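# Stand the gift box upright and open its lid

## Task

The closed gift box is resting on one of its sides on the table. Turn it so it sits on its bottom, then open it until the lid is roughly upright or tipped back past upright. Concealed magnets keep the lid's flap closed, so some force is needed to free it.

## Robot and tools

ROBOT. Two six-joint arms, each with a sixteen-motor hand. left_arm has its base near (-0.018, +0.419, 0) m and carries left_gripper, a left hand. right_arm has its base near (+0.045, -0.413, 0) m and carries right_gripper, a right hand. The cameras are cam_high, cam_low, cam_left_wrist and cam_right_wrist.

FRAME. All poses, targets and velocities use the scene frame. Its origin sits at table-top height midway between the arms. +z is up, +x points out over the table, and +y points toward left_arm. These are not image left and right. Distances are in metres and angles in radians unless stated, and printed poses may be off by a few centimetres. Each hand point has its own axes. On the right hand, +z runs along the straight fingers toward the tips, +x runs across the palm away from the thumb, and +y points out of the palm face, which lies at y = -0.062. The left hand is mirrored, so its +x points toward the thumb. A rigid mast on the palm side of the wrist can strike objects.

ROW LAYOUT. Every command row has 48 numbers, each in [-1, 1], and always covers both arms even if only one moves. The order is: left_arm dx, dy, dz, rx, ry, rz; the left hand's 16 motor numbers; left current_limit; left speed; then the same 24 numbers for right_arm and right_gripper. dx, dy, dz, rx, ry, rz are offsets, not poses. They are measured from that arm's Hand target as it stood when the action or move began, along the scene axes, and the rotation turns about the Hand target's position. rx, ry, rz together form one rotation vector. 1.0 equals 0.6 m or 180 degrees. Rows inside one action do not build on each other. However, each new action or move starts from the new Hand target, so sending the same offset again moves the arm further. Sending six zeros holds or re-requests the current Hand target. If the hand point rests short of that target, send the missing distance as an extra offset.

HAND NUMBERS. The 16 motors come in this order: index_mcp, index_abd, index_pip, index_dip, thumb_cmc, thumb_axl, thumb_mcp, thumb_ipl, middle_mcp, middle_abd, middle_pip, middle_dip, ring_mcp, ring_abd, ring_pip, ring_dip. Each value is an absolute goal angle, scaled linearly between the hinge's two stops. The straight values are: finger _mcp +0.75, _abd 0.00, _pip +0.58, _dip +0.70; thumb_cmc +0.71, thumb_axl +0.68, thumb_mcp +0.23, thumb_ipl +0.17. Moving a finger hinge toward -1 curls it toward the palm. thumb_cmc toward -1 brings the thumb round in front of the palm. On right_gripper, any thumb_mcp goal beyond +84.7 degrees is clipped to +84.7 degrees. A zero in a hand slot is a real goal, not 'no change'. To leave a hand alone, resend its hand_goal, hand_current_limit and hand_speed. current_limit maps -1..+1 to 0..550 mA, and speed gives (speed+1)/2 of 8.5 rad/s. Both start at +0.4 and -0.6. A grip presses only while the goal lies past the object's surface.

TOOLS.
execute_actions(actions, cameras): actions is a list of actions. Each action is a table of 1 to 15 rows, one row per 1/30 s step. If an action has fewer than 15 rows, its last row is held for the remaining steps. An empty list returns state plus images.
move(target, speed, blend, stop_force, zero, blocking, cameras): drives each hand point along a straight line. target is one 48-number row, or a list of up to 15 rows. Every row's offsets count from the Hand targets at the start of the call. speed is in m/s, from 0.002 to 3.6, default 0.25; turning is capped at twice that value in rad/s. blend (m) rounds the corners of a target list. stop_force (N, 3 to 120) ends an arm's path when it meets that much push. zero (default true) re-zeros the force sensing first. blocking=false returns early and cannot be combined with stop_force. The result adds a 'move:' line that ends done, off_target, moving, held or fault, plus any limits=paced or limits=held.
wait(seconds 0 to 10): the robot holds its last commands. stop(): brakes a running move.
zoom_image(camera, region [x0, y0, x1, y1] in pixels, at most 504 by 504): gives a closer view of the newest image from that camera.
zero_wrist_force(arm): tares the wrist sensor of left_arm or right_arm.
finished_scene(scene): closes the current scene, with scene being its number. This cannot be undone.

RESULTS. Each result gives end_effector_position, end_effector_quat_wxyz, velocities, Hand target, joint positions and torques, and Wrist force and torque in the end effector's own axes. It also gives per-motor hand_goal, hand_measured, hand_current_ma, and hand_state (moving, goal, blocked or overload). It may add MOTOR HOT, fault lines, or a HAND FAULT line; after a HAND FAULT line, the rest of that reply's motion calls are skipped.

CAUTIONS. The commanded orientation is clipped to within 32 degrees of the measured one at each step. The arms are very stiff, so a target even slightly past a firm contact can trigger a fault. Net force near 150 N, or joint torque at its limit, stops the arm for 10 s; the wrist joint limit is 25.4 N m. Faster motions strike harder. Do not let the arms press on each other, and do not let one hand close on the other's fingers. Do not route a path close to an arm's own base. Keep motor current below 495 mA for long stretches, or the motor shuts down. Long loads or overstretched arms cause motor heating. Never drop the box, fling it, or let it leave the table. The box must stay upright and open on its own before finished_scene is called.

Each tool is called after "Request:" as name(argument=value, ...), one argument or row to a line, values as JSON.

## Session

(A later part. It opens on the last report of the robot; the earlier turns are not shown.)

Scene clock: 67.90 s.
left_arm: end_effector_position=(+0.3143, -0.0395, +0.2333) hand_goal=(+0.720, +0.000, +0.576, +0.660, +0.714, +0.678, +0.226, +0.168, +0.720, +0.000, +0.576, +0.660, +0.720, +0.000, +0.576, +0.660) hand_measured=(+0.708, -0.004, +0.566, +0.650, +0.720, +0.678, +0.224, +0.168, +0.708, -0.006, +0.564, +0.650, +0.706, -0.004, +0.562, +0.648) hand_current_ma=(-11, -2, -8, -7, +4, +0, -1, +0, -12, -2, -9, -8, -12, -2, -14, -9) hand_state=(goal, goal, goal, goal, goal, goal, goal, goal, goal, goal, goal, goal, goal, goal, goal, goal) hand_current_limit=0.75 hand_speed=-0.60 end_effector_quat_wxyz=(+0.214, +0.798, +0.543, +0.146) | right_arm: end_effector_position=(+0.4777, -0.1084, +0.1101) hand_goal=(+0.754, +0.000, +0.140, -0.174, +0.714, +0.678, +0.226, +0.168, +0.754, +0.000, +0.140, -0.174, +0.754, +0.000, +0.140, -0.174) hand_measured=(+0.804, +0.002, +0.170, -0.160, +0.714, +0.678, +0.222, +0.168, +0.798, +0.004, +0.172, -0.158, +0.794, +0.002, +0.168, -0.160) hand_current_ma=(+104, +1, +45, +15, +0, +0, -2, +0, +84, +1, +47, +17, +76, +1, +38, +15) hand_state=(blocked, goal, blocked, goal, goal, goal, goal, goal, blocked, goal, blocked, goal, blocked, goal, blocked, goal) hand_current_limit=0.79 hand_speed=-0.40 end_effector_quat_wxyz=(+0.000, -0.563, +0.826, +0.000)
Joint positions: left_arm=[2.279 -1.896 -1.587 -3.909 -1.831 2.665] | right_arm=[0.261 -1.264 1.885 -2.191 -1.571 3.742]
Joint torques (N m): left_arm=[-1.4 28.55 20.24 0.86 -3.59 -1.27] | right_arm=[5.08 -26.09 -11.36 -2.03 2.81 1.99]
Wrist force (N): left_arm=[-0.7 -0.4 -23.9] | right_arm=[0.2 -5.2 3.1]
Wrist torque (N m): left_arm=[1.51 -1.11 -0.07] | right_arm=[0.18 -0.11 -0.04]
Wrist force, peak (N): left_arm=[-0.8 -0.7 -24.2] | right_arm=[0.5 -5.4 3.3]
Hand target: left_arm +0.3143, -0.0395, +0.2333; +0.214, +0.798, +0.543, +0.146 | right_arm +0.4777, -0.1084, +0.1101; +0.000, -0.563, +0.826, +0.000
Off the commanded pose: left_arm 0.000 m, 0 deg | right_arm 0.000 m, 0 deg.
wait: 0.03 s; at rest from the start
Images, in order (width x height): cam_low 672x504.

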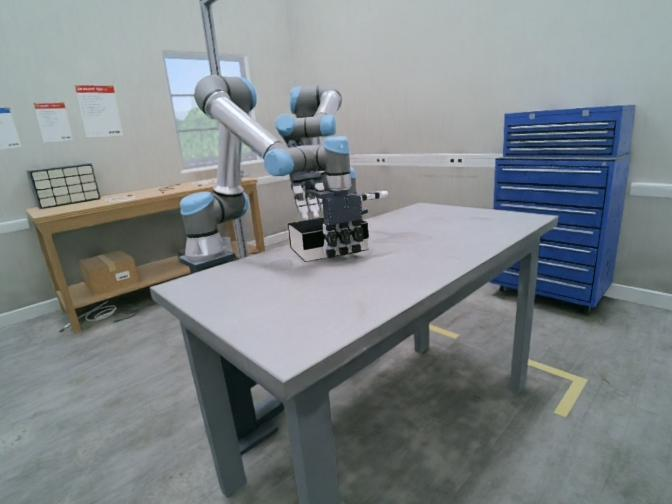

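Request:
execute_actions(
  actions=[
    [[0,0,0,0,0,0,0.72,0,0.576,0.66,0.714,0.678,0.226,0.168,0.72,0,0.576,0.66,0.72,0,0.576,0.66,0.75,-0.6,0,0,0,0,0,0,0.70,0,0.14,-0.174,0.714,0.678,0.226,0.168,0.70,0,0.14,-0.174,0.70,0,0.14,-0.174,0.79,-0.4]],
    [[0,0,0,0,0,0,0.72,0,0.576,0.66,0.714,0.678,0.226,0.168,0.72,0,0.576,0.66,0.72,0,0.576,0.66,0.75,-0.6,0,0,0.006,0,0,0,0.70,0,0.14,-0.174,0.714,0.678,0.226,0.168,0.70,0,0.14,-0.174,0.70,0,0.14,-0.174,0.79,-0.4]],
  ],
  cameras=["cam_low"],
)

Request:
zoom_image(
  camera="cam_low",
  region=[285, 210, 375, 270],
)

Scene clock: 69.70 s.
left_arm: end_effector_position=(+0.3143, -0.0395, +0.2333) hand_goal=(+0.720, +0.000, +0.576, +0.660, +0.714, +0.678, +0.226, +0.168, +0.720, +0.000, +0.576, +0.660, +0.720, +0.000, +0.576, +0.660) hand_measured=(+0.708, -0.004, +0.566, +0.650, +0.720, +0.678, +0.224, +0.168, +0.708, -0.006, +0.564, +0.650, +0.706, -0.004, +0.562, +0.648) hand_current_ma=(-11, -2, -8, -7, +4, +0, -1, +0, -12, -2, -9, -8, -12, -2, -14, -9) hand_state=(goal, goal, goal, goal, goal, goal, goal, goal, goal, goal, goal, goal, goal, goal, goal, goal) hand_current_limit=0.75 hand_speed=-0.60 end_effector_quat_wxyz=(+0.214, +0.798, +0.543, +0.146) | right_arm: end_effector_position=(+0.4777, -0.1084, +0.1138) hand_goal=(+0.700, +0.000, +0.140, -0.174, +0.714, +0.678, +0.226, +0.168, +0.700, +0.000, +0.140, -0.174, +0.700, +0.000, +0.140, -0.174) hand_measured=(+0.800, +0.002, +0.174, -0.160, +0.714, +0.678, +0.222, +0.168, +0.792, +0.002, +0.176, -0.158, +0.790, +0.002, +0.172, -0.160) hand_current_ma=(+295, +1, +54, +16, +0, +0, -2, +0, +264, +1, +57, +17, +250, +1, +48, +15) hand_state=(blocked, goal, blocked, goal, goal, goal, goal, goal, blocked, goal, blocked, goal, blocked, goal, blocked, goal) hand_current_limit=0.79 hand_speed=-0.40 end_effector_quat_wxyz=(+0.000, -0.563, +0.826, +0.000)
Joint positions: left_arm=[2.279 -1.896 -1.587 -3.909 -1.831 2.665] | right_arm=[0.261 -1.27 1.881 -2.182 -1.571 3.742]
Joint torques (N m): left_arm=[-1.49 28.37 19.1 0.76 -3.49 -1.33] | right_arm=[0.29 -26.16 -10.7 -2.89 2.79 2.07]
Wrist force (N): left_arm=[-0.5 -0.9 -24.7] | right_arm=[0.5 -8.3 3.5]
Wrist torque (N m): left_arm=[1.56 -1.17 -0.05] | right_arm=[0.30 -0.14 -0.12]
Wrist force, peak (N): left_arm=[-0.7 -1.0 -25.0] | right_arm=[-1.6 -10.5 7.2]
Hand target: left_arm +0.3143, -0.0395, +0.2333; +0.214, +0.798, +0.543, +0.146 | right_arm +0.4777, -0.1084, +0.1137; +0.000, -0.563, +0.826, +0.000
Off the commanded pose: left_arm 0.000 m, 0 deg | right_arm 0.000 m, 0 deg.
Step readings (end_effector_position of left_arm | right_arm):
0: (+0.3143, -0.0395, +0.2333) | (+0.4777, -0.1084, +0.1101)
1: (+0.3143, -0.0395, +0.2333) | (+0.4777, -0.1084, +0.1101)
2: (+0.3143, -0.0395, +0.2333) | (+0.4777, -0.1084, +0.1101)
4: (+0.3143, -0.0395, +0.2333) | (+0.4777, -0.1084, +0.1101)
8: (+0.3143, -0.0395, +0.2333) | (+0.4777, -0.1084, +0.1101)
15: (+0.3143, -0.0395, +0.2333) | (+0.4777, -0.1084, +0.1101)
16: (+0.3143, -0.0395, +0.2333) | (+0.4777, -0.1084, +0.1102)
17: (+0.3143, -0.0395, +0.2333) | (+0.4776, -0.1084, +0.1111)
19: (+0.3143, -0.0395, +0.2333) | (+0.4776, -0.1084, +0.1134)
23: (+0.3143, -0.0395, +0.2333) | (+0.4777, -0.1084, +0.1140)
30: (+0.3143, -0.0395, +0.2333) | (+0.4777, -0.1084, +0.1138)
Images, in order (width x height): cam_low 672x504.

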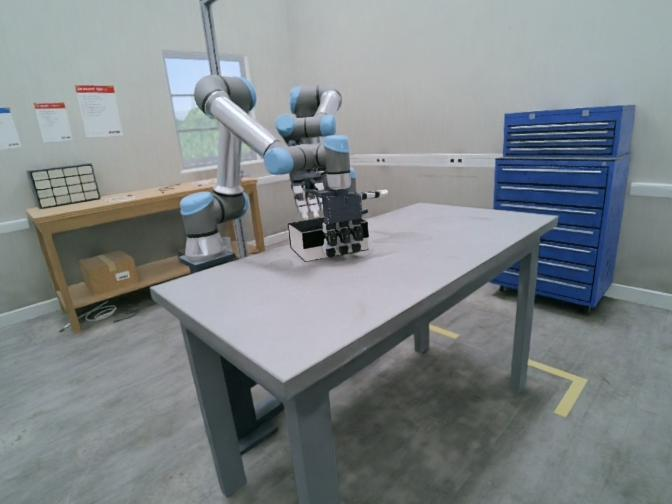

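Scaled by 5.600.

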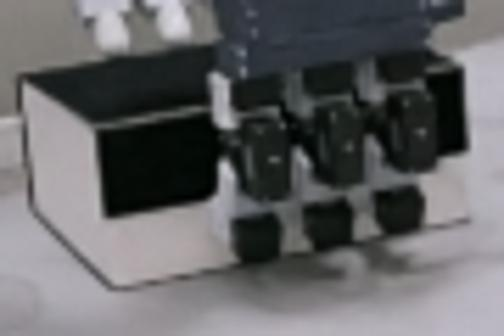

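Request:
execute_actions(
  actions=[
    [[0,0,0,0,0,0,0.72,0,0.576,0.66,0.714,0.678,0.226,0.168,0.72,0,0.576,0.66,0.72,0,0.576,0.66,0.75,-0.6,0,0,0.007,0,0,0,0.70,0,0.14,-0.174,0.714,0.678,0.226,0.168,0.70,0,0.14,-0.174,0.70,0,0.14,-0.174,0.79,-0.4]],
  ],
  cameras=["cam_low"],
)

Request:
zoom_image(
  camera="cam_low",
  region=[285, 210, 375, 270],
)

Scene clock: 70.63 s.
left_arm: end_effector_position=(+0.3143, -0.0395, +0.2333) hand_goal=(+0.720, +0.000, +0.576, +0.660, +0.714, +0.678, +0.226, +0.168, +0.720, +0.000, +0.576, +0.660, +0.720, +0.000, +0.576, +0.660) hand_measured=(+0.708, -0.004, +0.566, +0.650, +0.720, +0.678, +0.224, +0.168, +0.708, -0.006, +0.564, +0.650, +0.706, -0.004, +0.562, +0.648) hand_current_ma=(-11, -2, -8, -7, +4, +0, -1, +0, -12, -2, -9, -8, -12, -2, -14, -9) hand_state=(goal, goal, goal, goal, goal, goal, goal, goal, goal, goal, goal, goal, goal, goal, goal, goal) hand_current_limit=0.75 hand_speed=-0.60 end_effector_quat_wxyz=(+0.214, +0.798, +0.543, +0.146) | right_arm: end_effector_position=(+0.4777, -0.1084, +0.1180) hand_goal=(+0.700, +0.000, +0.140, -0.174, +0.714, +0.678, +0.226, +0.168, +0.700, +0.000, +0.140, -0.174, +0.700, +0.000, +0.140, -0.174) hand_measured=(+0.800, +0.002, +0.174, -0.160, +0.714, +0.678, +0.222, +0.168, +0.792, +0.002, +0.176, -0.158, +0.790, +0.002, +0.172, -0.160) hand_current_ma=(+294, +0, +55, +16, +0, +0, -2, +0, +263, +1, +58, +17, +250, +1, +48, +15) hand_state=(blocked, goal, blocked, goal, goal, goal, goal, goal, blocked, goal, blocked, goal, blocked, goal, blocked, goal) hand_current_limit=0.79 hand_speed=-0.40 end_effector_quat_wxyz=(+0.000, -0.563, +0.826, +0.000)
Joint positions: left_arm=[2.279 -1.896 -1.587 -3.909 -1.831 2.665] | right_arm=[0.261 -1.275 1.876 -2.171 -1.571 3.742]
Joint torques (N m): left_arm=[-0.74 29.07 18.53 0.94 -3.49 -1.2] | right_arm=[-1.31 -24.89 -9.32 -1.74 2.82 2]
Wrist force (N): left_arm=[-0.7 -1.2 -26.0] | right_arm=[0.5 -9.0 2.5]
Wrist torque (N m): left_arm=[1.67 -1.18 -0.06] | right_arm=[0.35 -0.09 -0.13]
Wrist force, peak (N): left_arm=[-0.8 -1.3 -26.1] | right_arm=[-0.7 -9.7 6.7]
Hand target: left_arm +0.3143, -0.0395, +0.2333; +0.214, +0.798, +0.543, +0.146 | right_arm +0.4777, -0.1084, +0.1179; +0.000, -0.563, +0.826, +0.000
Off the commanded pose: left_arm 0.000 m, 0 deg | right_arm 0.000 m, 0 deg.
Step readings (end_effector_position of left_arm | right_arm):
0: (+0.3143, -0.0395, +0.2333) | (+0.4777, -0.1084, +0.1137)
1: (+0.3143, -0.0395, +0.2333) | (+0.4777, -0.1084, +0.1138)
2: (+0.3143, -0.0395, +0.2333) | (+0.4776, -0.1084, +0.1150)
4: (+0.3143, -0.0395, +0.2333) | (+0.4776, -0.1084, +0.1176)
8: (+0.3143, -0.0395, +0.2333) | (+0.4777, -0.1084, +0.1182)
15: (+0.3143, -0.0395, +0.2333) | (+0.4777, -0.1084, +0.1180)
Images, in order (width x height): cam_low 672x504.

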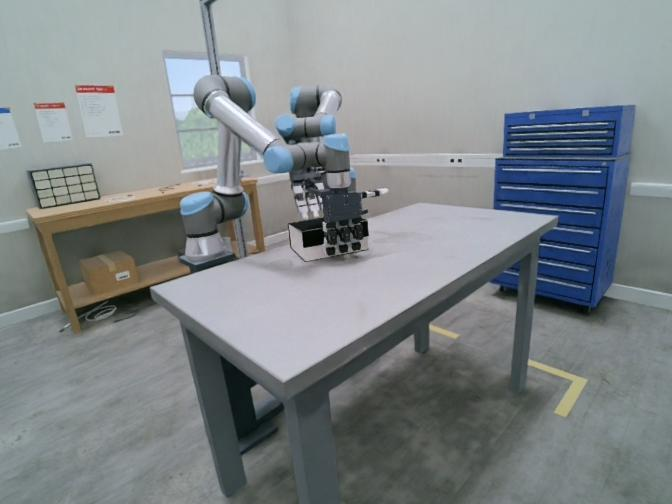

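Scaled by 5.600.

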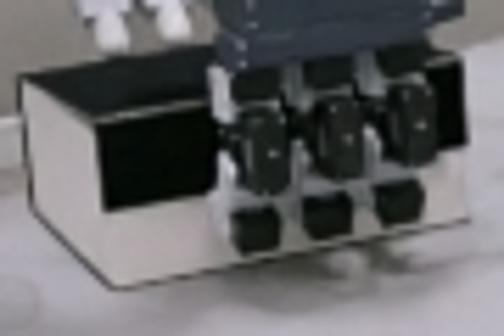

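Request:
execute_actions(
  actions=[
    [[0,0,0,0,0,0,0.72,0,0.576,0.66,0.714,0.678,0.226,0.168,0.72,0,0.576,0.66,0.72,0,0.576,0.66,0.75,-0.6,0.0015,-0.0006,0.012,0,0,0,0.70,0,0.14,-0.174,0.714,0.678,0.226,0.168,0.70,0,0.14,-0.174,0.70,0,0.14,-0.174,0.79,-0.4]],
  ],
  cameras=["cam_low"],
)

Request:
zoom_image(
  camera="cam_low",
  region=[285, 210, 375, 270],
)

Scene clock: 71.57 s.
left_arm: end_effector_position=(+0.3143, -0.0395, +0.2333) hand_goal=(+0.720, +0.000, +0.576, +0.660, +0.714, +0.678, +0.226, +0.168, +0.720, +0.000, +0.576, +0.660, +0.720, +0.000, +0.576, +0.660) hand_measured=(+0.708, -0.004, +0.566, +0.650, +0.720, +0.678, +0.224, +0.168, +0.708, -0.006, +0.564, +0.650, +0.706, -0.004, +0.562, +0.648) hand_current_ma=(-11, -2, -8, -7, +4, +0, -1, +0, -12, -2, -9, -8, -12, -2, -14, -9) hand_state=(goal, goal, goal, goal, goal, goal, goal, goal, goal, goal, goal, goal, goal, goal, goal, goal) hand_current_limit=0.75 hand_speed=-0.60 end_effector_quat_wxyz=(+0.214, +0.798, +0.543, +0.146) | right_arm: end_effector_position=(+0.4786, -0.1087, +0.1252) hand_goal=(+0.700, +0.000, +0.140, -0.174, +0.714, +0.678, +0.226, +0.168, +0.700, +0.000, +0.140, -0.174, +0.700, +0.000, +0.140, -0.174) hand_measured=(+0.792, +0.002, +0.174, -0.160, +0.714, +0.678, +0.222, +0.168, +0.786, +0.002, +0.176, -0.158, +0.784, +0.002, +0.172, -0.160) hand_current_ma=(+262, +1, +55, +14, +0, +0, -3, +0, +234, +1, +59, +17, +226, +1, +49, +15) hand_state=(blocked, goal, blocked, goal, goal, goal, goal, goal, blocked, goal, blocked, goal, blocked, goal, blocked, goal) hand_current_limit=0.79 hand_speed=-0.40 end_effector_quat_wxyz=(+0.000, -0.563, +0.826, +0.000)
Joint positions: left_arm=[2.279 -1.896 -1.587 -3.909 -1.831 2.665] | right_arm=[0.26 -1.284 1.865 -2.153 -1.571 3.741]
Joint torques (N m): left_arm=[-0.63 29.25 17.57 0.99 -3.44 -1.24] | right_arm=[-2.56 -29.34 -12.18 1.11 3.26 -2.55]
Wrist force (N): left_arm=[-0.7 -1.4 -26.6] | right_arm=[0.6 -8.1 2.5]
Wrist torque (N m): left_arm=[1.69 -1.20 -0.05] | right_arm=[0.30 -0.08 -0.10]
Wrist force, peak (N): left_arm=[-0.8 -1.6 -27.0] | right_arm=[-1.1 -9.2 7.5]
Hand target: left_arm +0.3143, -0.0395, +0.2333; +0.214, +0.798, +0.543, +0.146 | right_arm +0.4786, -0.1087, +0.1251; +0.000, -0.563, +0.826, +0.000
Off the commanded pose: left_arm 0.000 m, 0 deg | right_arm 0.000 m, 0 deg.
Step readings (end_effector_position of left_arm | right_arm):
0: (+0.3143, -0.0395, +0.2333) | (+0.4777, -0.1084, +0.1179)
1: (+0.3143, -0.0395, +0.2333) | (+0.4777, -0.1084, +0.1181)
2: (+0.3143, -0.0395, +0.2333) | (+0.4778, -0.1084, +0.1198)
4: (+0.3143, -0.0395, +0.2333) | (+0.4785, -0.1087, +0.1248)
8: (+0.3143, -0.0395, +0.2333) | (+0.4786, -0.1087, +0.1256)
15: (+0.3143, -0.0395, +0.2333) | (+0.4787, -0.1087, +0.1252)
Images, in order (width x height): cam_low 672x504.

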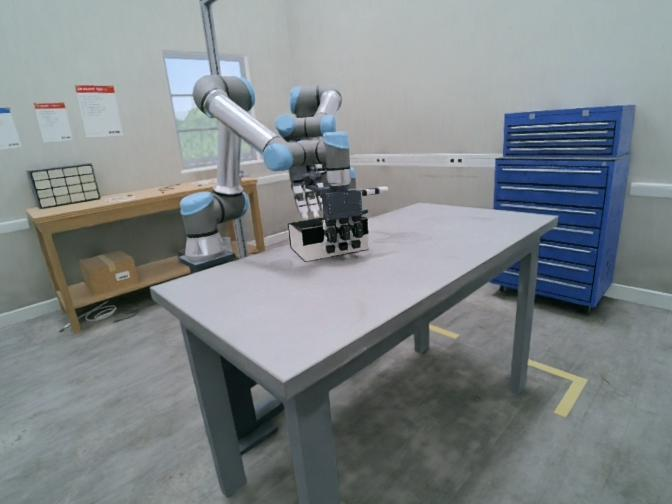

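Scaled by 5.600.

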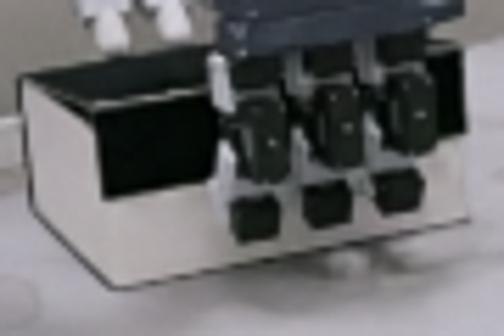

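Request:
move(
  target=[0,0,0,0,0,0,0.72,0,0.576,0.66,0.714,0.678,0.226,0.168,0.72,0,0.576,0.66,0.72,0,0.576,0.66,0.75,-0.6,0.0047,-0.0018,0.03,0,0,0,0.70,0,0.14,-0.174,0.714,0.678,0.226,0.168,0.70,0,0.14,-0.174,0.70,0,0.14,-0.174,0.79,-0.4],
  speed=0.03,
  cameras=["cam_low"],
)

Request:
zoom_image(
  camera="cam_low",
  region=[270, 190, 390, 270],
)

Scene clock: 73.30 s.
left_arm: end_effector_position=(+0.3143, -0.0395, +0.2333) hand_goal=(+0.720, +0.000, +0.576, +0.660, +0.714, +0.678, +0.226, +0.168, +0.720, +0.000, +0.576, +0.660, +0.720, +0.000, +0.576, +0.660) hand_measured=(+0.710, -0.004, +0.566, +0.650, +0.720, +0.678, +0.224, +0.168, +0.710, -0.006, +0.564, +0.650, +0.708, -0.004, +0.562, +0.648) hand_current_ma=(-9, -2, -8, -7, +4, +0, -1, +0, -9, -2, -9, -8, -10, -2, -14, -9) hand_state=(goal, goal, goal, goal, goal, goal, goal, goal, goal, goal, goal, goal, goal, goal, goal, goal) hand_current_limit=0.75 hand_speed=-0.60 end_effector_quat_wxyz=(+0.214, +0.798, +0.543, +0.146) | right_arm: end_effector_position=(+0.4815, -0.1098, +0.1433) hand_goal=(+0.700, +0.000, +0.140, -0.174, +0.714, +0.678, +0.226, +0.168, +0.700, +0.000, +0.140, -0.174, +0.700, +0.000, +0.140, -0.174) hand_measured=(+0.792, +0.002, +0.176, -0.160, +0.714, +0.678, +0.222, +0.168, +0.786, +0.002, +0.178, -0.158, +0.784, +0.002, +0.174, -0.158) hand_current_ma=(+262, +1, +59, +16, +0, +0, -3, +0, +234, +1, +63, +19, +224, +1, +53, +17) hand_state=(blocked, goal, blocked, goal, goal, goal, goal, goal, blocked, goal, blocked, goal, blocked, goal, blocked, goal) hand_current_limit=0.79 hand_speed=-0.40 end_effector_quat_wxyz=(+0.000, -0.563, +0.826, +0.000) end_effector_velocity=(-0.001, +0.000, -0.001) end_effector_angular_velocity=(+0.000, -0.001, +0.001)
Joint positions: left_arm=[2.279 -1.896 -1.587 -3.909 -1.831 2.665] | right_arm=[0.257 -1.303 1.837 -2.105 -1.571 3.738]
Joint velocities: left_arm=[within noise] | right_arm=[0.001 0 0.004 -0.006 0 0]
Joint torques (N m): left_arm=[-1.38 29.28 16.91 0.79 -3.39 -1.17] | right_arm=[-5.76 -27.3 -10.19 -3.05 3.57 -2.03]
Wrist force (N): left_arm=[-0.5 -1.6 -20.8] | right_arm=[-0.7 -6.1 4.6]
Wrist torque (N m): left_arm=[1.40 -1.04 -0.03] | right_arm=[0.23 -0.16 -0.09]
Wrist force, peak (N): left_arm=[-0.9 -1.7 -26.9] | right_arm=[-0.9 -7.9 7.3]
Hand target: left_arm +0.3143, -0.0395, +0.2333; +0.214, +0.798, +0.543, +0.146 | right_arm +0.4814, -0.1098, +0.1431; +0.000, -0.563, +0.826, +0.000
Off the commanded pose: left_arm 0.000 m, 0 deg | right_arm 0.000 m, 0 deg.
move: done
Images, in order (width x height): cam_low 672x504.

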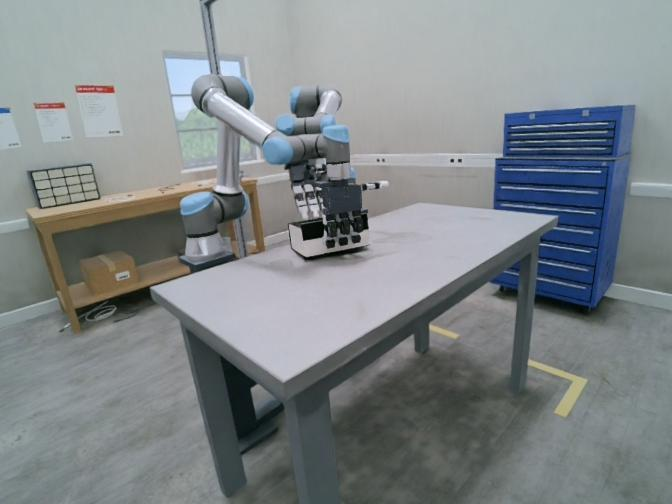

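Scaled by 4.200.

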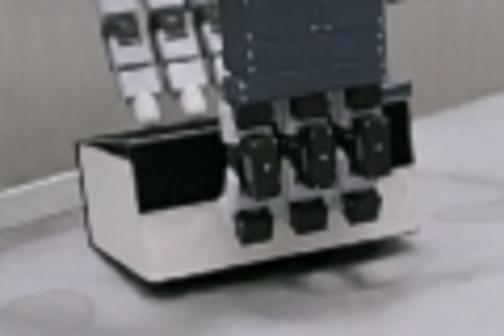

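Request:
move(
  target=[0,0,0,0,0,0,0.72,0,0.576,0.66,0.714,0.678,0.226,0.168,0.72,0,0.576,0.66,0.72,0,0.576,0.66,0.75,-0.6,-0.0025,0.001,-0.027,0,0,0,0.70,0,0.14,-0.174,0.714,0.678,0.226,0.168,0.70,0,0.14,-0.174,0.70,0,0.14,-0.174,0.79,-0.4],
  speed=0.03,
  cameras=["cam_low"],
)

Request:
zoom_image(
  camera="cam_low",
  region=[270, 190, 390, 270],
)

Scene clock: 74.63 s.
left_arm: end_effector_position=(+0.3143, -0.0395, +0.2333) hand_goal=(+0.720, +0.000, +0.576, +0.660, +0.714, +0.678, +0.226, +0.168, +0.720, +0.000, +0.576, +0.660, +0.720, +0.000, +0.576, +0.660) hand_measured=(+0.706, -0.004, +0.566, +0.650, +0.720, +0.678, +0.224, +0.168, +0.704, -0.006, +0.564, +0.650, +0.704, -0.004, +0.560, +0.648) hand_current_ma=(-14, -2, -8, -7, +4, +0, -1, +0, -17, -3, -10, -8, -18, -2, -15, -9) hand_state=(goal, goal, goal, goal, goal, goal, goal, goal, goal, goal, goal, goal, goal, goal, goal, goal) hand_current_limit=0.75 hand_speed=-0.60 end_effector_quat_wxyz=(+0.214, +0.798, +0.543, +0.146) | right_arm: end_effector_position=(+0.4799, -0.1092, +0.1267) hand_goal=(+0.700, +0.000, +0.140, -0.174, +0.714, +0.678, +0.226, +0.168, +0.700, +0.000, +0.140, -0.174, +0.700, +0.000, +0.140, -0.174) hand_measured=(+0.792, +0.002, +0.176, -0.172, +0.714, +0.678, +0.222, +0.168, +0.786, +0.002, +0.178, -0.172, +0.784, +0.002, +0.174, -0.170) hand_current_ma=(+262, +1, +59, +0, +0, +0, -3, +0, +234, +1, +63, +1, +224, +1, +53, +2) hand_state=(blocked, goal, blocked, goal, goal, goal, goal, goal, blocked, goal, blocked, goal, blocked, goal, blocked, goal) hand_current_limit=0.79 hand_speed=-0.40 end_effector_quat_wxyz=(+0.000, -0.563, +0.826, +0.000) end_effector_velocity=(+0.000, -0.001, +0.001) end_effector_angular_velocity=(-0.001, +0.003, -0.001)
Joint positions: left_arm=[2.279 -1.896 -1.587 -3.909 -1.831 2.665] | right_arm=[0.259 -1.284 1.861 -2.147 -1.571 3.74]
Joint velocities: left_arm=[within noise] | right_arm=[-0.001 -0.001 -0.002 0.007 0 0]
Joint torques (N m): left_arm=[-1.17 29.29 15.83 -2.2 -2.88 -1.18] | right_arm=[11 -40.81 -23.36 2.04 3.31 2.29]
Wrist force (N): left_arm=[-0.7 1.4 -10.5] | right_arm=[-0.4 -11.4 1.2]
Wrist torque (N m): left_arm=[0.52 -0.62 -0.15] | right_arm=[0.39 -0.15 -0.31]
Wrist force, peak (N): left_arm=[-0.7 -1.6 -20.9] | right_arm=[-1.0 -14.7 0.2]
Hand target: left_arm +0.3143, -0.0395, +0.2333; +0.214, +0.798, +0.543, +0.146 | right_arm +0.4799, -0.1092, +0.1269; +0.000, -0.563, +0.826, +0.000
Off the commanded pose: left_arm 0.000 m, 0 deg | right_arm 0.000 m, 0 deg.
move: done
Images, in order (width x height): cam_low 672x504.

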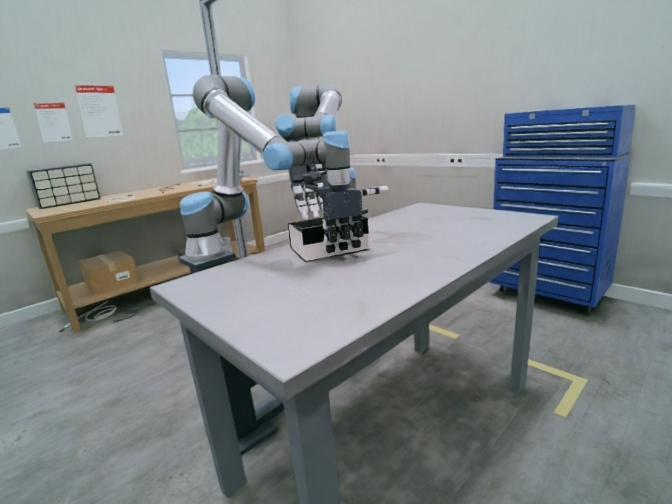

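Scaled by 4.200.

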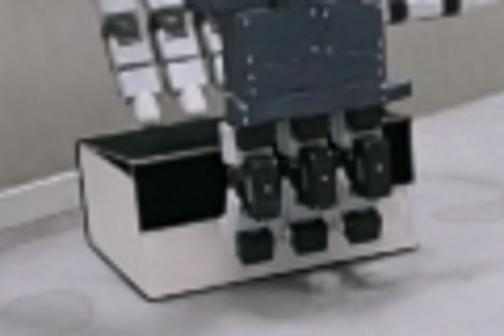

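Request:
move(
  target=[0.0078,-0.0031,-0.0144,0,0,0,0.72,0,0.576,0.66,0.714,0.678,0.226,0.168,0.72,0,0.576,0.66,0.72,0,0.576,0.66,0.75,-0.6,0,0,0,0,0,0,0.765,0,0.14,-0.174,0.714,0.678,0.226,0.168,0.765,0,0.14,-0.174,0.765,0,0.14,-0.174,0.79,-0.4],
  speed=0.01,
  stop_force=24,
)

Request:
execute_actions(
  actions=[
    [[0,0,0,0,0,0,0.72,0,0.576,0.66,0.714,0.678,0.226,0.168,0.72,0,0.576,0.66,0.72,0,0.576,0.66,0.75,-0.6,0.0008,-0.0003,0.012,0,0,0,0.765,0,0.14,-0.174,0.714,0.678,0.226,0.168,0.765,0,0.14,-0.174,0.765,0,0.14,-0.174,0.79,-0.4]],
  ],
  cameras=["cam_low"],
)

Request:
zoom_image(
  camera="cam_low",
  region=[270, 190, 390, 270],
)

Scene clock: 76.53 s.
left_arm: end_effector_position=(+0.3154, -0.0400, +0.2312) hand_goal=(+0.720, +0.000, +0.576, +0.660, +0.714, +0.678, +0.226, +0.168, +0.720, +0.000, +0.576, +0.660, +0.720, +0.000, +0.576, +0.660) hand_measured=(+0.722, -0.002, +0.574, +0.658, +0.720, +0.678, +0.224, +0.168, +0.698, -0.008, +0.556, +0.642, +0.698, -0.008, +0.550, +0.642) hand_current_ma=(+1, -1, +0, -1, +4, +0, -1, +0, -28, -5, -22, -17, -27, -4, -31, -18) hand_state=(goal, goal, goal, goal, goal, goal, goal, goal, blocked, goal, blocked, goal, blocked, goal, blocked, goal) hand_current_limit=0.75 hand_speed=-0.60 end_effector_quat_wxyz=(+0.214, +0.798, +0.543, +0.146) | right_arm: end_effector_position=(+0.4799, -0.1092, +0.1269) hand_goal=(+0.766, +0.000, +0.140, -0.174, +0.714, +0.678, +0.226, +0.168, +0.766, +0.000, +0.140, -0.174, +0.766, +0.000, +0.140, -0.174) hand_measured=(+0.812, +0.002, +0.176, -0.168, +0.714, +0.678, +0.222, +0.168, +0.806, +0.004, +0.176, -0.168, +0.806, +0.002, +0.170, -0.168) hand_current_ma=(+90, +1, +57, +5, +0, +0, -3, +0, +77, +1, +60, +5, +75, +1, +46, +4) hand_state=(blocked, goal, blocked, goal, goal, goal, goal, goal, blocked, goal, blocked, goal, blocked, goal, blocked, goal) hand_current_limit=0.79 hand_speed=-0.40 end_effector_quat_wxyz=(+0.000, -0.563, +0.826, +0.000)
Joint positions: left_arm=[2.28 -1.9 -1.588 -3.904 -1.831 2.667] | right_arm=[0.259 -1.284 1.86 -2.147 -1.571 3.74]
Joint torques (N m): left_arm=[-5.99 30.57 22.69 -0.53 -4 -1.57] | right_arm=[-9.14 -38.9 -18.37 -2.22 1.61 -2.32]
Wrist force (N): left_arm=[-0.4 -2.3 -28.9] | right_arm=[-1.7 -10.1 0.9]
Wrist torque (N m): left_arm=[1.86 -1.52 0.00] | right_arm=[0.38 -0.18 -0.33]
Wrist force, peak (N): left_arm=[-0.5 -3.3 -37.8] | right_arm=[-0.7 -11.3 0.8]
Hand target: left_arm +0.3154, -0.0400, +0.2312; +0.214, +0.798, +0.543, +0.146 (not the last commanded pose) | right_arm +0.4799, -0.1092, +0.1269; +0.000, -0.563, +0.826, +0.000
Off the commanded pose: left_arm 0.008 m, 0 deg | right_arm 0.000 m, 0 deg.
move: contact (left_arm)

Scene clock: 77.23 s.
left_arm: end_effector_position=(+0.3154, -0.0400, +0.2312) hand_goal=(+0.720, +0.000, +0.576, +0.660, +0.714, +0.678, +0.226, +0.168, +0.720, +0.000, +0.576, +0.660, +0.720, +0.000, +0.576, +0.660) hand_measured=(+0.722, -0.002, +0.574, +0.658, +0.720, +0.678, +0.224, +0.168, +0.696, -0.010, +0.556, +0.642, +0.696, -0.010, +0.550, +0.642) hand_current_ma=(+1, -1, +0, -1, +4, +0, -1, +0, -30, -6, -23, -17, -30, -5, -32, -18) hand_state=(goal, goal, goal, goal, goal, goal, goal, goal, blocked, goal, blocked, goal, blocked, goal, blocked, goal) hand_current_limit=0.75 hand_speed=-0.60 end_effector_quat_wxyz=(+0.214, +0.798, +0.543, +0.146) | right_arm: end_effector_position=(+0.4804, -0.1094, +0.1342) hand_goal=(+0.766, +0.000, +0.140, -0.174, +0.714, +0.678, +0.226, +0.168, +0.766, +0.000, +0.140, -0.174, +0.766, +0.000, +0.140, -0.174) hand_measured=(+0.820, +0.004, +0.176, -0.160, +0.714, +0.678, +0.222, +0.168, +0.816, +0.004, +0.178, -0.160, +0.816, +0.004, +0.172, -0.162) hand_current_ma=(+116, +1, +59, +15, +0, +0, -3, +0, +103, +2, +62, +15, +103, +1, +48, +12) hand_state=(blocked, goal, blocked, goal, goal, goal, goal, goal, blocked, goal, blocked, goal, blocked, goal, blocked, goal) hand_current_limit=0.79 hand_speed=-0.40 end_effector_quat_wxyz=(+0.000, -0.563, +0.826, +0.000)
Joint positions: left_arm=[2.28 -1.9 -1.588 -3.904 -1.831 2.667] | right_arm=[0.258 -1.293 1.851 -2.129 -1.571 3.739]
Joint torques (N m): left_arm=[-5.2 30.65 22.07 -0.36 -3.6 -1.59] | right_arm=[-2.49 -27.23 -10.79 1.59 1.18 -1.39]
Wrist force (N): left_arm=[-0.9 -0.4 -20.1] | right_arm=[-0.6 -9.7 4.1]
Wrist torque (N m): left_arm=[1.20 -1.13 -0.12] | right_arm=[0.30 -0.17 -0.23]
Wrist force, peak (N): left_arm=[-0.4 -2.6 -28.8] | right_arm=[-1.6 -8.2 8.4]
Hand target: left_arm +0.3154, -0.0400, +0.2312; +0.214, +0.798, +0.543, +0.146 | right_arm +0.4804, -0.1094, +0.1341; +0.000, -0.563, +0.826, +0.000
Off the commanded pose: left_arm 0.000 m, 0 deg | right_arm 0.000 m, 0 deg.
Step readings (end_effector_position of left_arm | right_arm):
0: (+0.3154, -0.0400, +0.2312) | (+0.4799, -0.1092, +0.1269)
1: (+0.3154, -0.0400, +0.2312) | (+0.4799, -0.1092, +0.1271)
2: (+0.3154, -0.0400, +0.2312) | (+0.4800, -0.1093, +0.1293)
4: (+0.3154, -0.0400, +0.2312) | (+0.4804, -0.1094, +0.1338)
8: (+0.3154, -0.0400, +0.2312) | (+0.4804, -0.1094, +0.1346)
15: (+0.3154, -0.0400, +0.2312) | (+0.4805, -0.1094, +0.1342)
Images, in order (width x height): cam_low 672x504.

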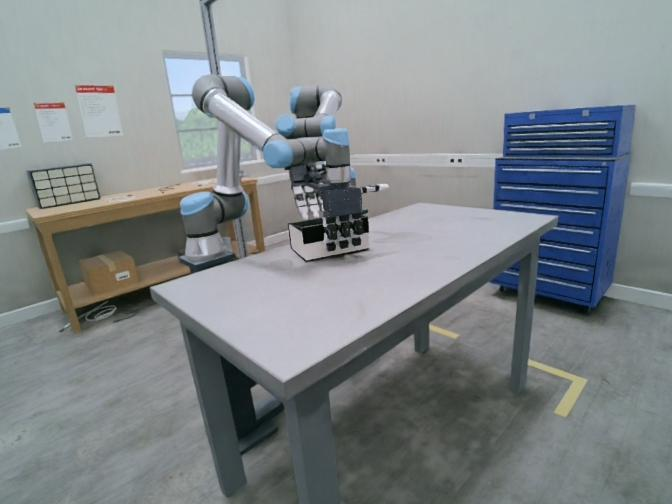

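Scaled by 4.200.

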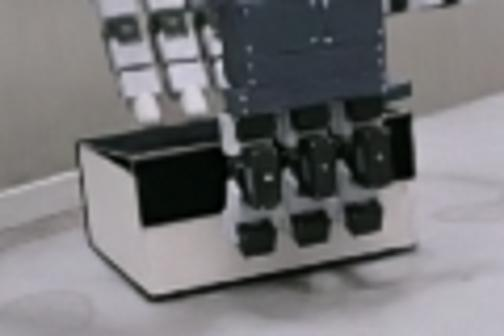

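Request:
execute_actions(
  actions=[
    [[0,0,0,0,0,0,0.72,0,0.576,0.66,0.714,0.678,0.226,0.168,0.72,0,0.576,0.66,0.72,0,0.576,0.66,0.75,-0.6,0.0015,-0.0006,0.012,0,0,0,0.765,0,0.14,-0.174,0.714,0.678,0.226,0.168,0.765,0,0.14,-0.174,0.765,0,0.14,-0.174,0.79,-0.4]],
  ],
  cameras=["cam_low"],
)

Request:
zoom_image(
  camera="cam_low",
  region=[270, 190, 390, 270],
)

Scene clock: 78.20 s.
left_arm: end_effector_position=(+0.3154, -0.0400, +0.2312) hand_goal=(+0.720, +0.000, +0.576, +0.660, +0.714, +0.678, +0.226, +0.168, +0.720, +0.000, +0.576, +0.660, +0.720, +0.000, +0.576, +0.660) hand_measured=(+0.722, -0.002, +0.574, +0.658, +0.720, +0.678, +0.224, +0.168, +0.696, -0.010, +0.556, +0.642, +0.696, -0.010, +0.550, +0.642) hand_current_ma=(+1, -1, +0, -1, +4, +0, -1, +0, -30, -7, -23, -17, -30, -6, -32, -18) hand_state=(goal, goal, goal, goal, goal, goal, goal, goal, blocked, goal, blocked, goal, blocked, goal, blocked, goal) hand_current_limit=0.75 hand_speed=-0.60 end_effector_quat_wxyz=(+0.214, +0.798, +0.543, +0.146) | right_arm: end_effector_position=(+0.4813, -0.1098, +0.1413) hand_goal=(+0.766, +0.000, +0.140, -0.174, +0.714, +0.678, +0.226, +0.168, +0.766, +0.000, +0.140, -0.174, +0.766, +0.000, +0.140, -0.174) hand_measured=(+0.822, +0.004, +0.176, -0.160, +0.714, +0.678, +0.222, +0.168, +0.818, +0.004, +0.178, -0.160, +0.818, +0.004, +0.172, -0.160) hand_current_ma=(+123, +2, +59, +15, +0, +0, -3, +0, +109, +2, +62, +15, +109, +2, +48, +13) hand_state=(blocked, goal, blocked, goal, goal, goal, goal, goal, blocked, goal, blocked, goal, blocked, goal, blocked, goal) hand_current_limit=0.79 hand_speed=-0.40 end_effector_quat_wxyz=(+0.000, -0.563, +0.826, +0.000)
Joint positions: left_arm=[2.28 -1.9 -1.588 -3.904 -1.831 2.667] | right_arm=[0.257 -1.301 1.84 -2.11 -1.571 3.738]
Joint torques (N m): left_arm=[-5.72 30.96 21.67 -0.28 -2.98 -1.41] | right_arm=[-1.83 -28.52 -13.91 1.45 0.25 0.26]
Wrist force (N): left_arm=[-0.7 -1.0 -18.1] | right_arm=[-0.3 -9.4 3.0]
Wrist torque (N m): left_arm=[1.06 -1.07 -0.08] | right_arm=[0.31 -0.13 -0.16]
Wrist force, peak (N): left_arm=[-0.8 -2.2 -22.6] | right_arm=[-1.5 -8.5 8.2]
Hand target: left_arm +0.3154, -0.0400, +0.2312; +0.214, +0.798, +0.543, +0.146 | right_arm +0.4813, -0.1097, +0.1413; +0.000, -0.563, +0.826, +0.000
Off the commanded pose: left_arm 0.000 m, 0 deg | right_arm 0.000 m, 0 deg.
Step readings (end_effector_position of left_arm | right_arm):
0: (+0.3154, -0.0400, +0.2312) | (+0.4804, -0.1094, +0.1341)
1: (+0.3154, -0.0400, +0.2312) | (+0.4804, -0.1094, +0.1343)
2: (+0.3154, -0.0400, +0.2312) | (+0.4805, -0.1095, +0.1358)
4: (+0.3154, -0.0400, +0.2312) | (+0.4811, -0.1097, +0.1410)
8: (+0.3154, -0.0400, +0.2312) | (+0.4813, -0.1098, +0.1418)
15: (+0.3154, -0.0400, +0.2312) | (+0.4813, -0.1098, +0.1413)
Images, in order (width x height): cam_low 672x504.

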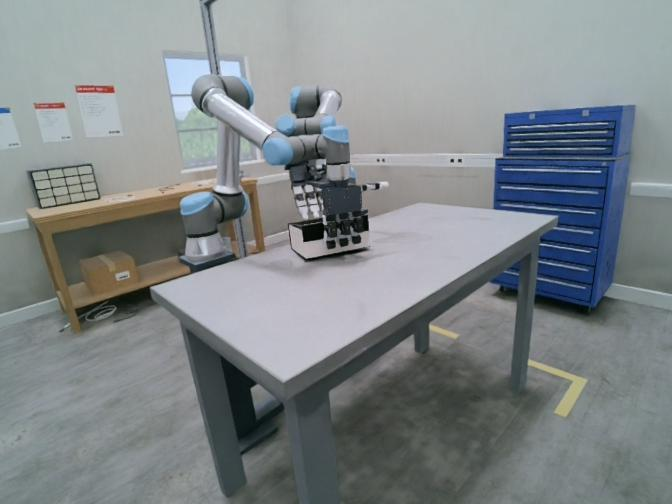

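Scaled by 4.200.

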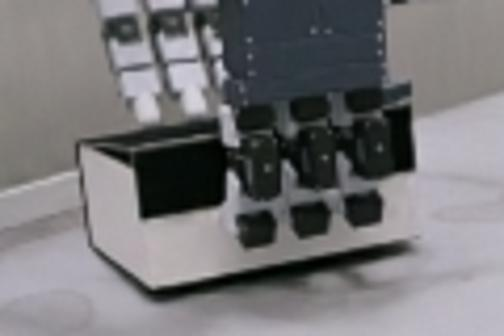

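Request:
move(
  target=[
    [0,0,0,0,0,0,0.72,0,0.576,0.66,0.714,0.678,0.226,0.168,0.72,0,0.576,0.66,0.72,0,0.576,0.66,0.75,-0.6,-0.001,0.0004,-0.013,0,0,0,0.815,0,0.16,-0.164,0.714,0.678,0.226,0.168,0.81,0,0.16,-0.164,0.81,0,0.16,-0.164,0.79,-0.4],
    [-0.0078,0.0031,0.0144,0,0,0,0.72,0,0.576,0.66,0.714,0.678,0.226,0.168,0.72,0,0.576,0.66,0.72,0,0.576,0.66,0.75,-0.6,-0.001,0.0004,-0.013,0,0,0,0.815,0,0.16,-0.164,0.714,0.678,0.226,0.168,0.81,0,0.16,-0.164,0.81,0,0.16,-0.164,0.79,-0.4],
  ],
  speed=0.03,
  cameras=["cam_low"],
)

Request:
zoom_image(
  camera="cam_low",
  region=[270, 190, 390, 270],
)

Scene clock: 79.93 s.
left_arm: end_effector_position=(+0.3107, -0.0382, +0.2400) hand_goal=(+0.720, +0.000, +0.576, +0.660, +0.714, +0.678, +0.226, +0.168, +0.720, +0.000, +0.576, +0.660, +0.720, +0.000, +0.576, +0.660) hand_measured=(+0.722, -0.002, +0.574, +0.658, +0.720, +0.678, +0.224, +0.168, +0.722, -0.002, +0.574, +0.658, +0.722, -0.002, +0.574, +0.658) hand_current_ma=(+1, -1, +0, -1, +4, +0, -1, +0, +1, -1, +0, -1, +1, -1, -1, -1) hand_state=(goal, goal, goal, goal, goal, goal, goal, goal, goal, goal, goal, goal, goal, goal, goal, goal) hand_current_limit=0.75 hand_speed=-0.60 end_effector_quat_wxyz=(+0.215, +0.798, +0.543, +0.146) end_effector_velocity=(+0.001, -0.001, -0.001) end_effector_angular_velocity=(-0.003, -0.002, +0.000) | right_arm: end_effector_position=(+0.4807, -0.1095, +0.1335) hand_goal=(+0.816, +0.000, +0.160, -0.164, +0.714, +0.678, +0.226, +0.168, +0.810, +0.000, +0.160, -0.164, +0.810, +0.000, +0.160, -0.164) hand_measured=(+0.832, +0.004, +0.176, -0.158, +0.714, +0.678, +0.222, +0.168, +0.826, +0.004, +0.176, -0.158, +0.824, +0.004, +0.174, -0.160) hand_current_ma=(+18, +1, +16, +5, +0, +0, -3, +0, +19, +2, +19, +4, +16, +1, +13, +2) hand_state=(goal, goal, goal, goal, goal, goal, goal, goal, goal, goal, goal, goal, goal, goal, goal, goal) hand_current_limit=0.79 hand_speed=-0.40 end_effector_quat_wxyz=(+0.000, -0.563, +0.826, +0.000)
Joint positions: left_arm=[2.274 -1.885 -1.584 -3.924 -1.833 2.661] | right_arm=[0.258 -1.292 1.851 -2.13 -1.571 3.739]
Joint velocities: left_arm=[0 -0.002 0 0.005 0 0] | right_arm=[within noise]
Joint torques (N m): left_arm=[2.98 22.2 21.16 -0.11 -2.02 0.57] | right_arm=[8.82 -42.47 -29.24 -0.18 -1.75 2.02]
Wrist force (N): left_arm=[0.2 -0.2 0.6] | right_arm=[0.2 -0.5 1.4]
Wrist torque (N m): left_arm=[-0.06 0.02 0.03] | right_arm=[0.03 -0.04 -0.06]
Wrist force, peak (N): left_arm=[-0.8 -0.8 -18.3] | right_arm=[-0.6 -9.6 3.1]
Hand target: left_arm +0.3108, -0.0381, +0.2398; +0.214, +0.798, +0.543, +0.146 | right_arm +0.4807, -0.1095, +0.1335; +0.000, -0.563, +0.826, +0.000
Off the commanded pose: left_arm 0.000 m, 0 deg | right_arm 0.000 m, 0 deg.
move: done
Images, in order (width x height): cam_low 672x504.

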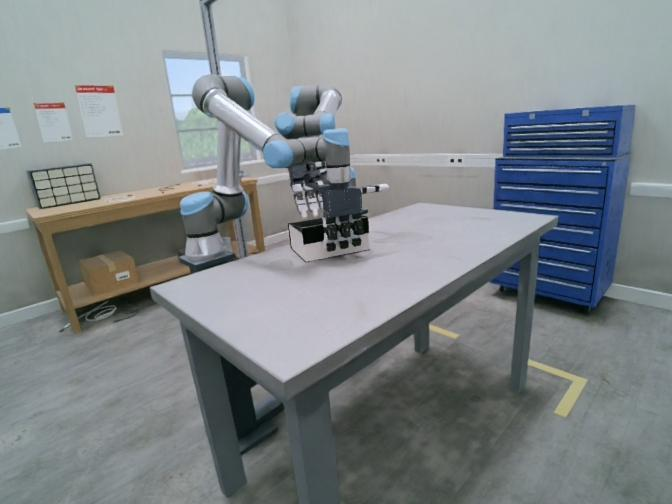

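Scaled by 4.200.

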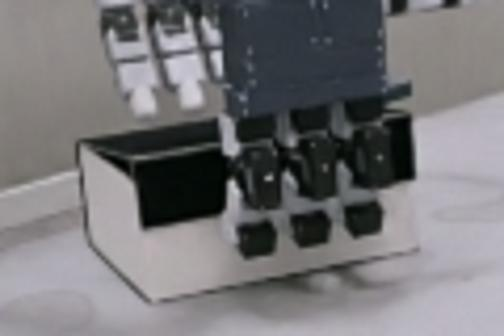

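Request:
execute_actions(
  actions=[
    [[0,0,0,0,0,0,0.72,0,0.576,0.66,0.714,0.678,0.226,0.168,0.72,0,0.576,0.66,0.72,0,0.576,0.66,0.75,-0.6,0.0008,-0.0003,0.014,0,0,0,0.815,0,0.16,-0.164,0.714,0.678,0.226,0.168,0.81,0,0.16,-0.164,0.81,0,0.16,-0.164,0.79,-0.4]],
  ],
  cameras=["cam_low"],
)

Request:
zoom_image(
  camera="cam_low",
  region=[270, 190, 390, 270],
)

Scene clock: 80.87 s.
left_arm: end_effector_position=(+0.3108, -0.0382, +0.2398) hand_goal=(+0.720, +0.000, +0.576, +0.660, +0.714, +0.678, +0.226, +0.168, +0.720, +0.000, +0.576, +0.660, +0.720, +0.000, +0.576, +0.660) hand_measured=(+0.722, -0.002, +0.574, +0.658, +0.720, +0.678, +0.224, +0.168, +0.722, -0.002, +0.574, +0.658, +0.722, -0.002, +0.574, +0.658) hand_current_ma=(+1, -1, +0, -1, +4, +0, -1, +0, +1, -1, +0, -1, +1, -1, -1, -1) hand_state=(goal, goal, goal, goal, goal, goal, goal, goal, goal, goal, goal, goal, goal, goal, goal, goal) hand_current_limit=0.75 hand_speed=-0.60 end_effector_quat_wxyz=(+0.214, +0.798, +0.543, +0.146) | right_arm: end_effector_position=(+0.4812, -0.1097, +0.1419) hand_goal=(+0.816, +0.000, +0.160, -0.164, +0.714, +0.678, +0.226, +0.168, +0.810, +0.000, +0.160, -0.164, +0.810, +0.000, +0.160, -0.164) hand_measured=(+0.826, +0.002, +0.168, -0.160, +0.714, +0.678, +0.222, +0.168, +0.820, +0.002, +0.168, -0.160, +0.818, +0.002, +0.166, -0.162) hand_current_ma=(+8, +1, +6, +2, +0, +0, -3, +0, +9, +1, +7, +2, +6, +1, +4, +1) hand_state=(goal, goal, goal, goal, goal, goal, goal, goal, goal, goal, goal, goal, goal, goal, goal, goal) hand_current_limit=0.79 hand_speed=-0.40 end_effector_quat_wxyz=(+0.000, -0.563, +0.826, +0.000)
Joint positions: left_arm=[2.274 -1.886 -1.584 -3.924 -1.833 2.661] | right_arm=[0.258 -1.302 1.839 -2.108 -1.571 3.738]
Joint torques (N m): left_arm=[12.2 21.37 4.57 -0.22 1.56 1.64] | right_arm=[-12.17 -27 -16.69 -0.05 -2.49 -2.67]
Wrist force (N): left_arm=[0.1 -0.4 0.8] | right_arm=[0.1 -0.6 0.3]
Wrist torque (N m): left_arm=[-0.10 0.04 0.02] | right_arm=[0.07 -0.05 0.00]
Wrist force, peak (N): left_arm=[0.6 -0.7 0.6] | right_arm=[0.6 -0.1 3.9]
Hand target: left_arm +0.3108, -0.0381, +0.2398; +0.214, +0.798, +0.543, +0.146 | right_arm +0.4812, -0.1097, +0.1419; +0.000, -0.563, +0.826, +0.000
Off the commanded pose: left_arm 0.000 m, 0 deg | right_arm 0.000 m, 0 deg.
Step readings (end_effector_position of left_arm | right_arm):
0: (+0.3107, -0.0382, +0.2399) | (+0.4807, -0.1095, +0.1335)
1: (+0.3107, -0.0382, +0.2399) | (+0.4807, -0.1095, +0.1340)
2: (+0.3107, -0.0382, +0.2399) | (+0.4808, -0.1095, +0.1362)
4: (+0.3108, -0.0382, +0.2399) | (+0.4811, -0.1095, +0.1416)
8: (+0.3108, -0.0382, +0.2399) | (+0.4812, -0.1096, +0.1425)
15: (+0.3108, -0.0382, +0.2398) | (+0.4812, -0.1097, +0.1420)
Images, in order (width x height): cam_low 672x504.

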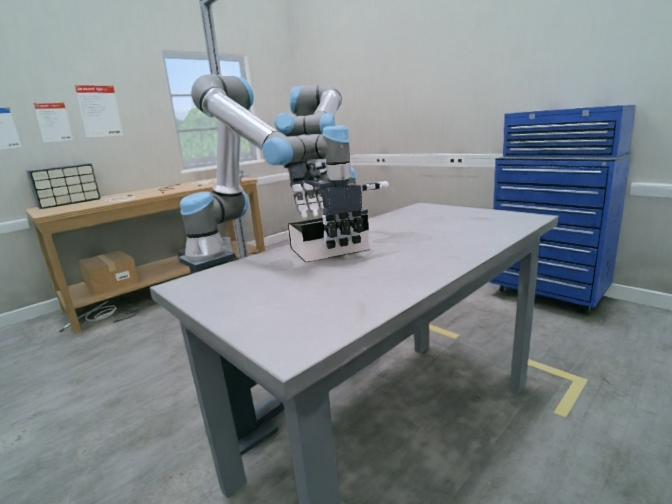

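Scaled by 4.200.

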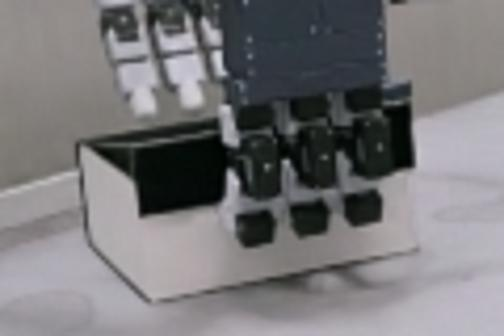

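Request:
move(
  target=[
    [-0.031,0.0123,0.0577,0,0,0,0.72,0,0.576,0.66,0.714,0.678,0.226,0.168,0.72,0,0.576,0.66,0.72,0,0.576,0.66,0.75,-0.6,0.0005,-0.0002,0.035,0,0,0,0.81,0,0.16,-0.164,0.714,0.678,0.226,0.168,0.805,0,0.16,-0.164,0.805,0,0.16,-0.164,0.79,-0.4],
    [-0.2,0.11,0.13,0,0,0,0.72,0,0.576,0.66,0.714,0.678,0.226,0.168,0.72,0,0.576,0.66,0.72,0,0.576,0.66,0.75,-0.6,0.0005,-0.0002,0.07,0,0,0,0.81,0,0.16,-0.164,0.714,0.678,0.226,0.168,0.805,0,0.16,-0.164,0.805,0,0.16,-0.164,0.79,-0.4],
  ],
  speed=[0.04,0.15],
  blend=0.01,
  cameras=["cam_low"],
)

Request:
zoom_image(
  camera="cam_low",
  region=[270, 190, 390, 270],
)

Scene clock: 83.70 s.
left_arm: end_effector_position=(+0.1908, +0.0278, +0.3177) hand_goal=(+0.720, +0.000, +0.576, +0.660, +0.714, +0.678, +0.226, +0.168, +0.720, +0.000, +0.576, +0.660, +0.720, +0.000, +0.576, +0.660) hand_measured=(+0.722, -0.002, +0.574, +0.658, +0.720, +0.678, +0.224, +0.168, +0.722, -0.002, +0.574, +0.658, +0.722, -0.002, +0.574, +0.658) hand_current_ma=(+1, -1, +0, -1, +4, +0, -1, +0, +1, -1, +0, -1, +1, -1, +0, -1) hand_state=(goal, goal, goal, goal, goal, goal, goal, goal, goal, goal, goal, goal, goal, goal, goal, goal) hand_current_limit=0.75 hand_speed=-0.60 end_effector_quat_wxyz=(+0.214, +0.798, +0.543, +0.146) | right_arm: end_effector_position=(+0.4815, -0.1098, +0.1840) hand_goal=(+0.810, +0.000, +0.160, -0.164, +0.714, +0.678, +0.226, +0.168, +0.806, +0.000, +0.160, -0.164, +0.806, +0.000, +0.160, -0.164) hand_measured=(+0.812, +0.002, +0.164, -0.160, +0.714, +0.678, +0.222, +0.168, +0.808, +0.002, +0.164, -0.160, +0.808, +0.002, +0.164, -0.162) hand_current_ma=(+1, +1, +3, +2, +0, +0, -3, +0, +1, +1, +3, +2, +1, +1, +2, +1) hand_state=(goal, goal, goal, goal, goal, goal, goal, goal, goal, goal, goal, goal, goal, goal, goal, goal) hand_current_limit=0.79 hand_speed=-0.40 end_effector_quat_wxyz=(+0.000, -0.563, +0.826, +0.000)
Joint positions: left_arm=[2.092 -1.627 -1.703 -4.115 -1.91 2.488] | right_arm=[0.257 -1.349 1.779 -2.001 -1.571 3.738]
Joint torques (N m): left_arm=[2.95 23.41 28.11 -1.74 1.97 0] | right_arm=[-11.22 -23.86 -14.11 -4.43 -1.58 -2.53]
Wrist force (N): left_arm=[0.3 -0.1 0.5] | right_arm=[0.4 0.1 0.4]
Wrist torque (N m): left_arm=[-0.04 -0.01 -0.04] | right_arm=[0.01 -0.05 0.08]
Wrist force, peak (N): left_arm=[0.6 -1.4 -0.7] | right_arm=[0.1 -0.6 1.4]
Hand target: left_arm +0.1908, +0.0279, +0.3178; +0.214, +0.798, +0.543, +0.146 | right_arm +0.4815, -0.1098, +0.1839; +0.000, -0.563, +0.826, +0.000
Off the commanded pose: left_arm 0.000 m, 0 deg | right_arm 0.000 m, 0 deg.
move: done
Images, in order (width x height): cam_low 672x504.

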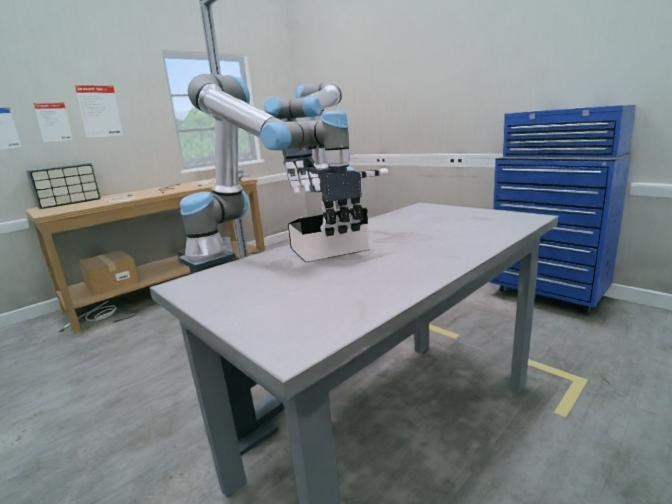

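Scaled by 4.200.

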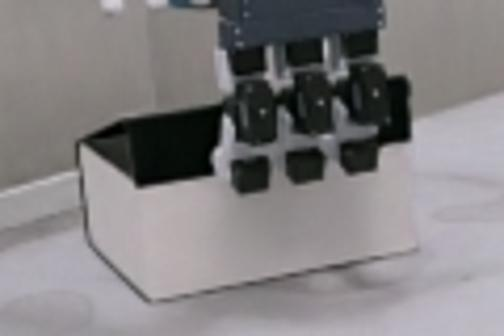

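Request:
move(
  target=[0,0,0,0,0,0,0.72,0,0.576,0.66,0.714,0.678,0.226,0.168,0.72,0,0.576,0.66,0.72,0,0.576,0.66,0.75,-0.6,-0.0062,0.0025,0.055,0,0,0,0.80,0,0.16,-0.164,0.714,0.678,0.226,0.168,0.795,0,0.16,-0.164,0.795,0,0.16,-0.164,0.79,-0.4],
  speed=0.05,
  cameras=["cam_low"],
)

Request:
zoom_image(
  camera="cam_low",
  region=[270, 190, 390, 270],
)

Scene clock: 85.00 s.
left_arm: end_effector_position=(+0.1908, +0.0279, +0.3178) hand_goal=(+0.720, +0.000, +0.576, +0.660, +0.714, +0.678, +0.226, +0.168, +0.720, +0.000, +0.576, +0.660, +0.720, +0.000, +0.576, +0.660) hand_measured=(+0.722, -0.002, +0.574, +0.658, +0.720, +0.678, +0.224, +0.168, +0.722, -0.002, +0.574, +0.658, +0.722, -0.002, +0.574, +0.658) hand_current_ma=(+1, -1, +0, -1, +4, +0, -1, +0, +1, -1, +0, -1, +1, -1, +0, -1) hand_state=(goal, goal, goal, goal, goal, goal, goal, goal, goal, goal, goal, goal, goal, goal, goal, goal) hand_current_limit=0.75 hand_speed=-0.60 end_effector_quat_wxyz=(+0.214, +0.798, +0.543, +0.146) | right_arm: end_effector_position=(+0.4778, -0.1083, +0.2171) hand_goal=(+0.800, +0.000, +0.160, -0.164, +0.714, +0.678, +0.226, +0.168, +0.796, +0.000, +0.160, -0.164, +0.796, +0.000, +0.160, -0.164) hand_measured=(+0.802, +0.002, +0.164, -0.160, +0.714, +0.678, +0.222, +0.168, +0.798, +0.002, +0.164, -0.160, +0.798, +0.002, +0.164, -0.162) hand_current_ma=(+1, +1, +3, +2, +0, +0, -3, +0, +1, +1, +3, +2, +1, +1, +2, +1) hand_state=(goal, goal, goal, goal, goal, goal, goal, goal, goal, goal, goal, goal, goal, goal, goal, goal) hand_current_limit=0.79 hand_speed=-0.40 end_effector_quat_wxyz=(+0.000, -0.563, +0.826, +0.000)
Joint positions: left_arm=[2.092 -1.627 -1.703 -4.115 -1.91 2.488] | right_arm=[0.262 -1.385 1.732 -1.919 -1.571 3.742]
Joint torques (N m): left_arm=[7.09 33.42 28.44 -3.33 2.02 -1.45] | right_arm=[4.6 -22.67 -15.94 -4.42 -0.89 1.91]
Wrist force (N): left_arm=[0.4 -0.5 0.5] | right_arm=[0.4 0.1 0.1]
Wrist torque (N m): left_arm=[-0.09 -0.02 -0.03] | right_arm=[0.02 -0.05 -0.06]
Wrist force, peak (N): left_arm=[0.4 -0.4 0.7] | right_arm=[-0.1 0.4 1.3]
Hand target: left_arm +0.1908, +0.0279, +0.3178; +0.214, +0.798, +0.543, +0.146 | right_arm +0.4778, -0.1083, +0.2169; +0.000, -0.563, +0.826, +0.000
Off the commanded pose: left_arm 0.000 m, 0 deg | right_arm 0.000 m, 0 deg.
move: done
Images, in order (width x height): cam_low 672x504.

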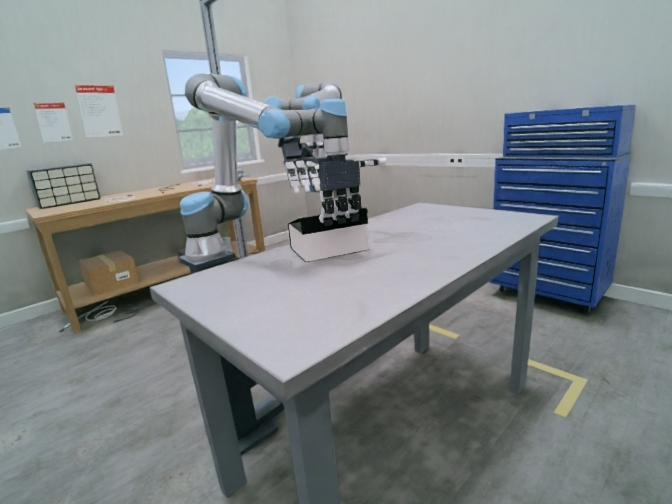

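Scaled by 4.200.

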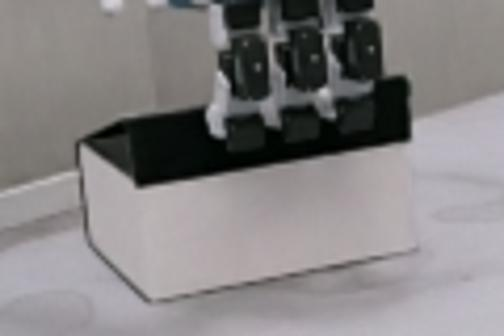

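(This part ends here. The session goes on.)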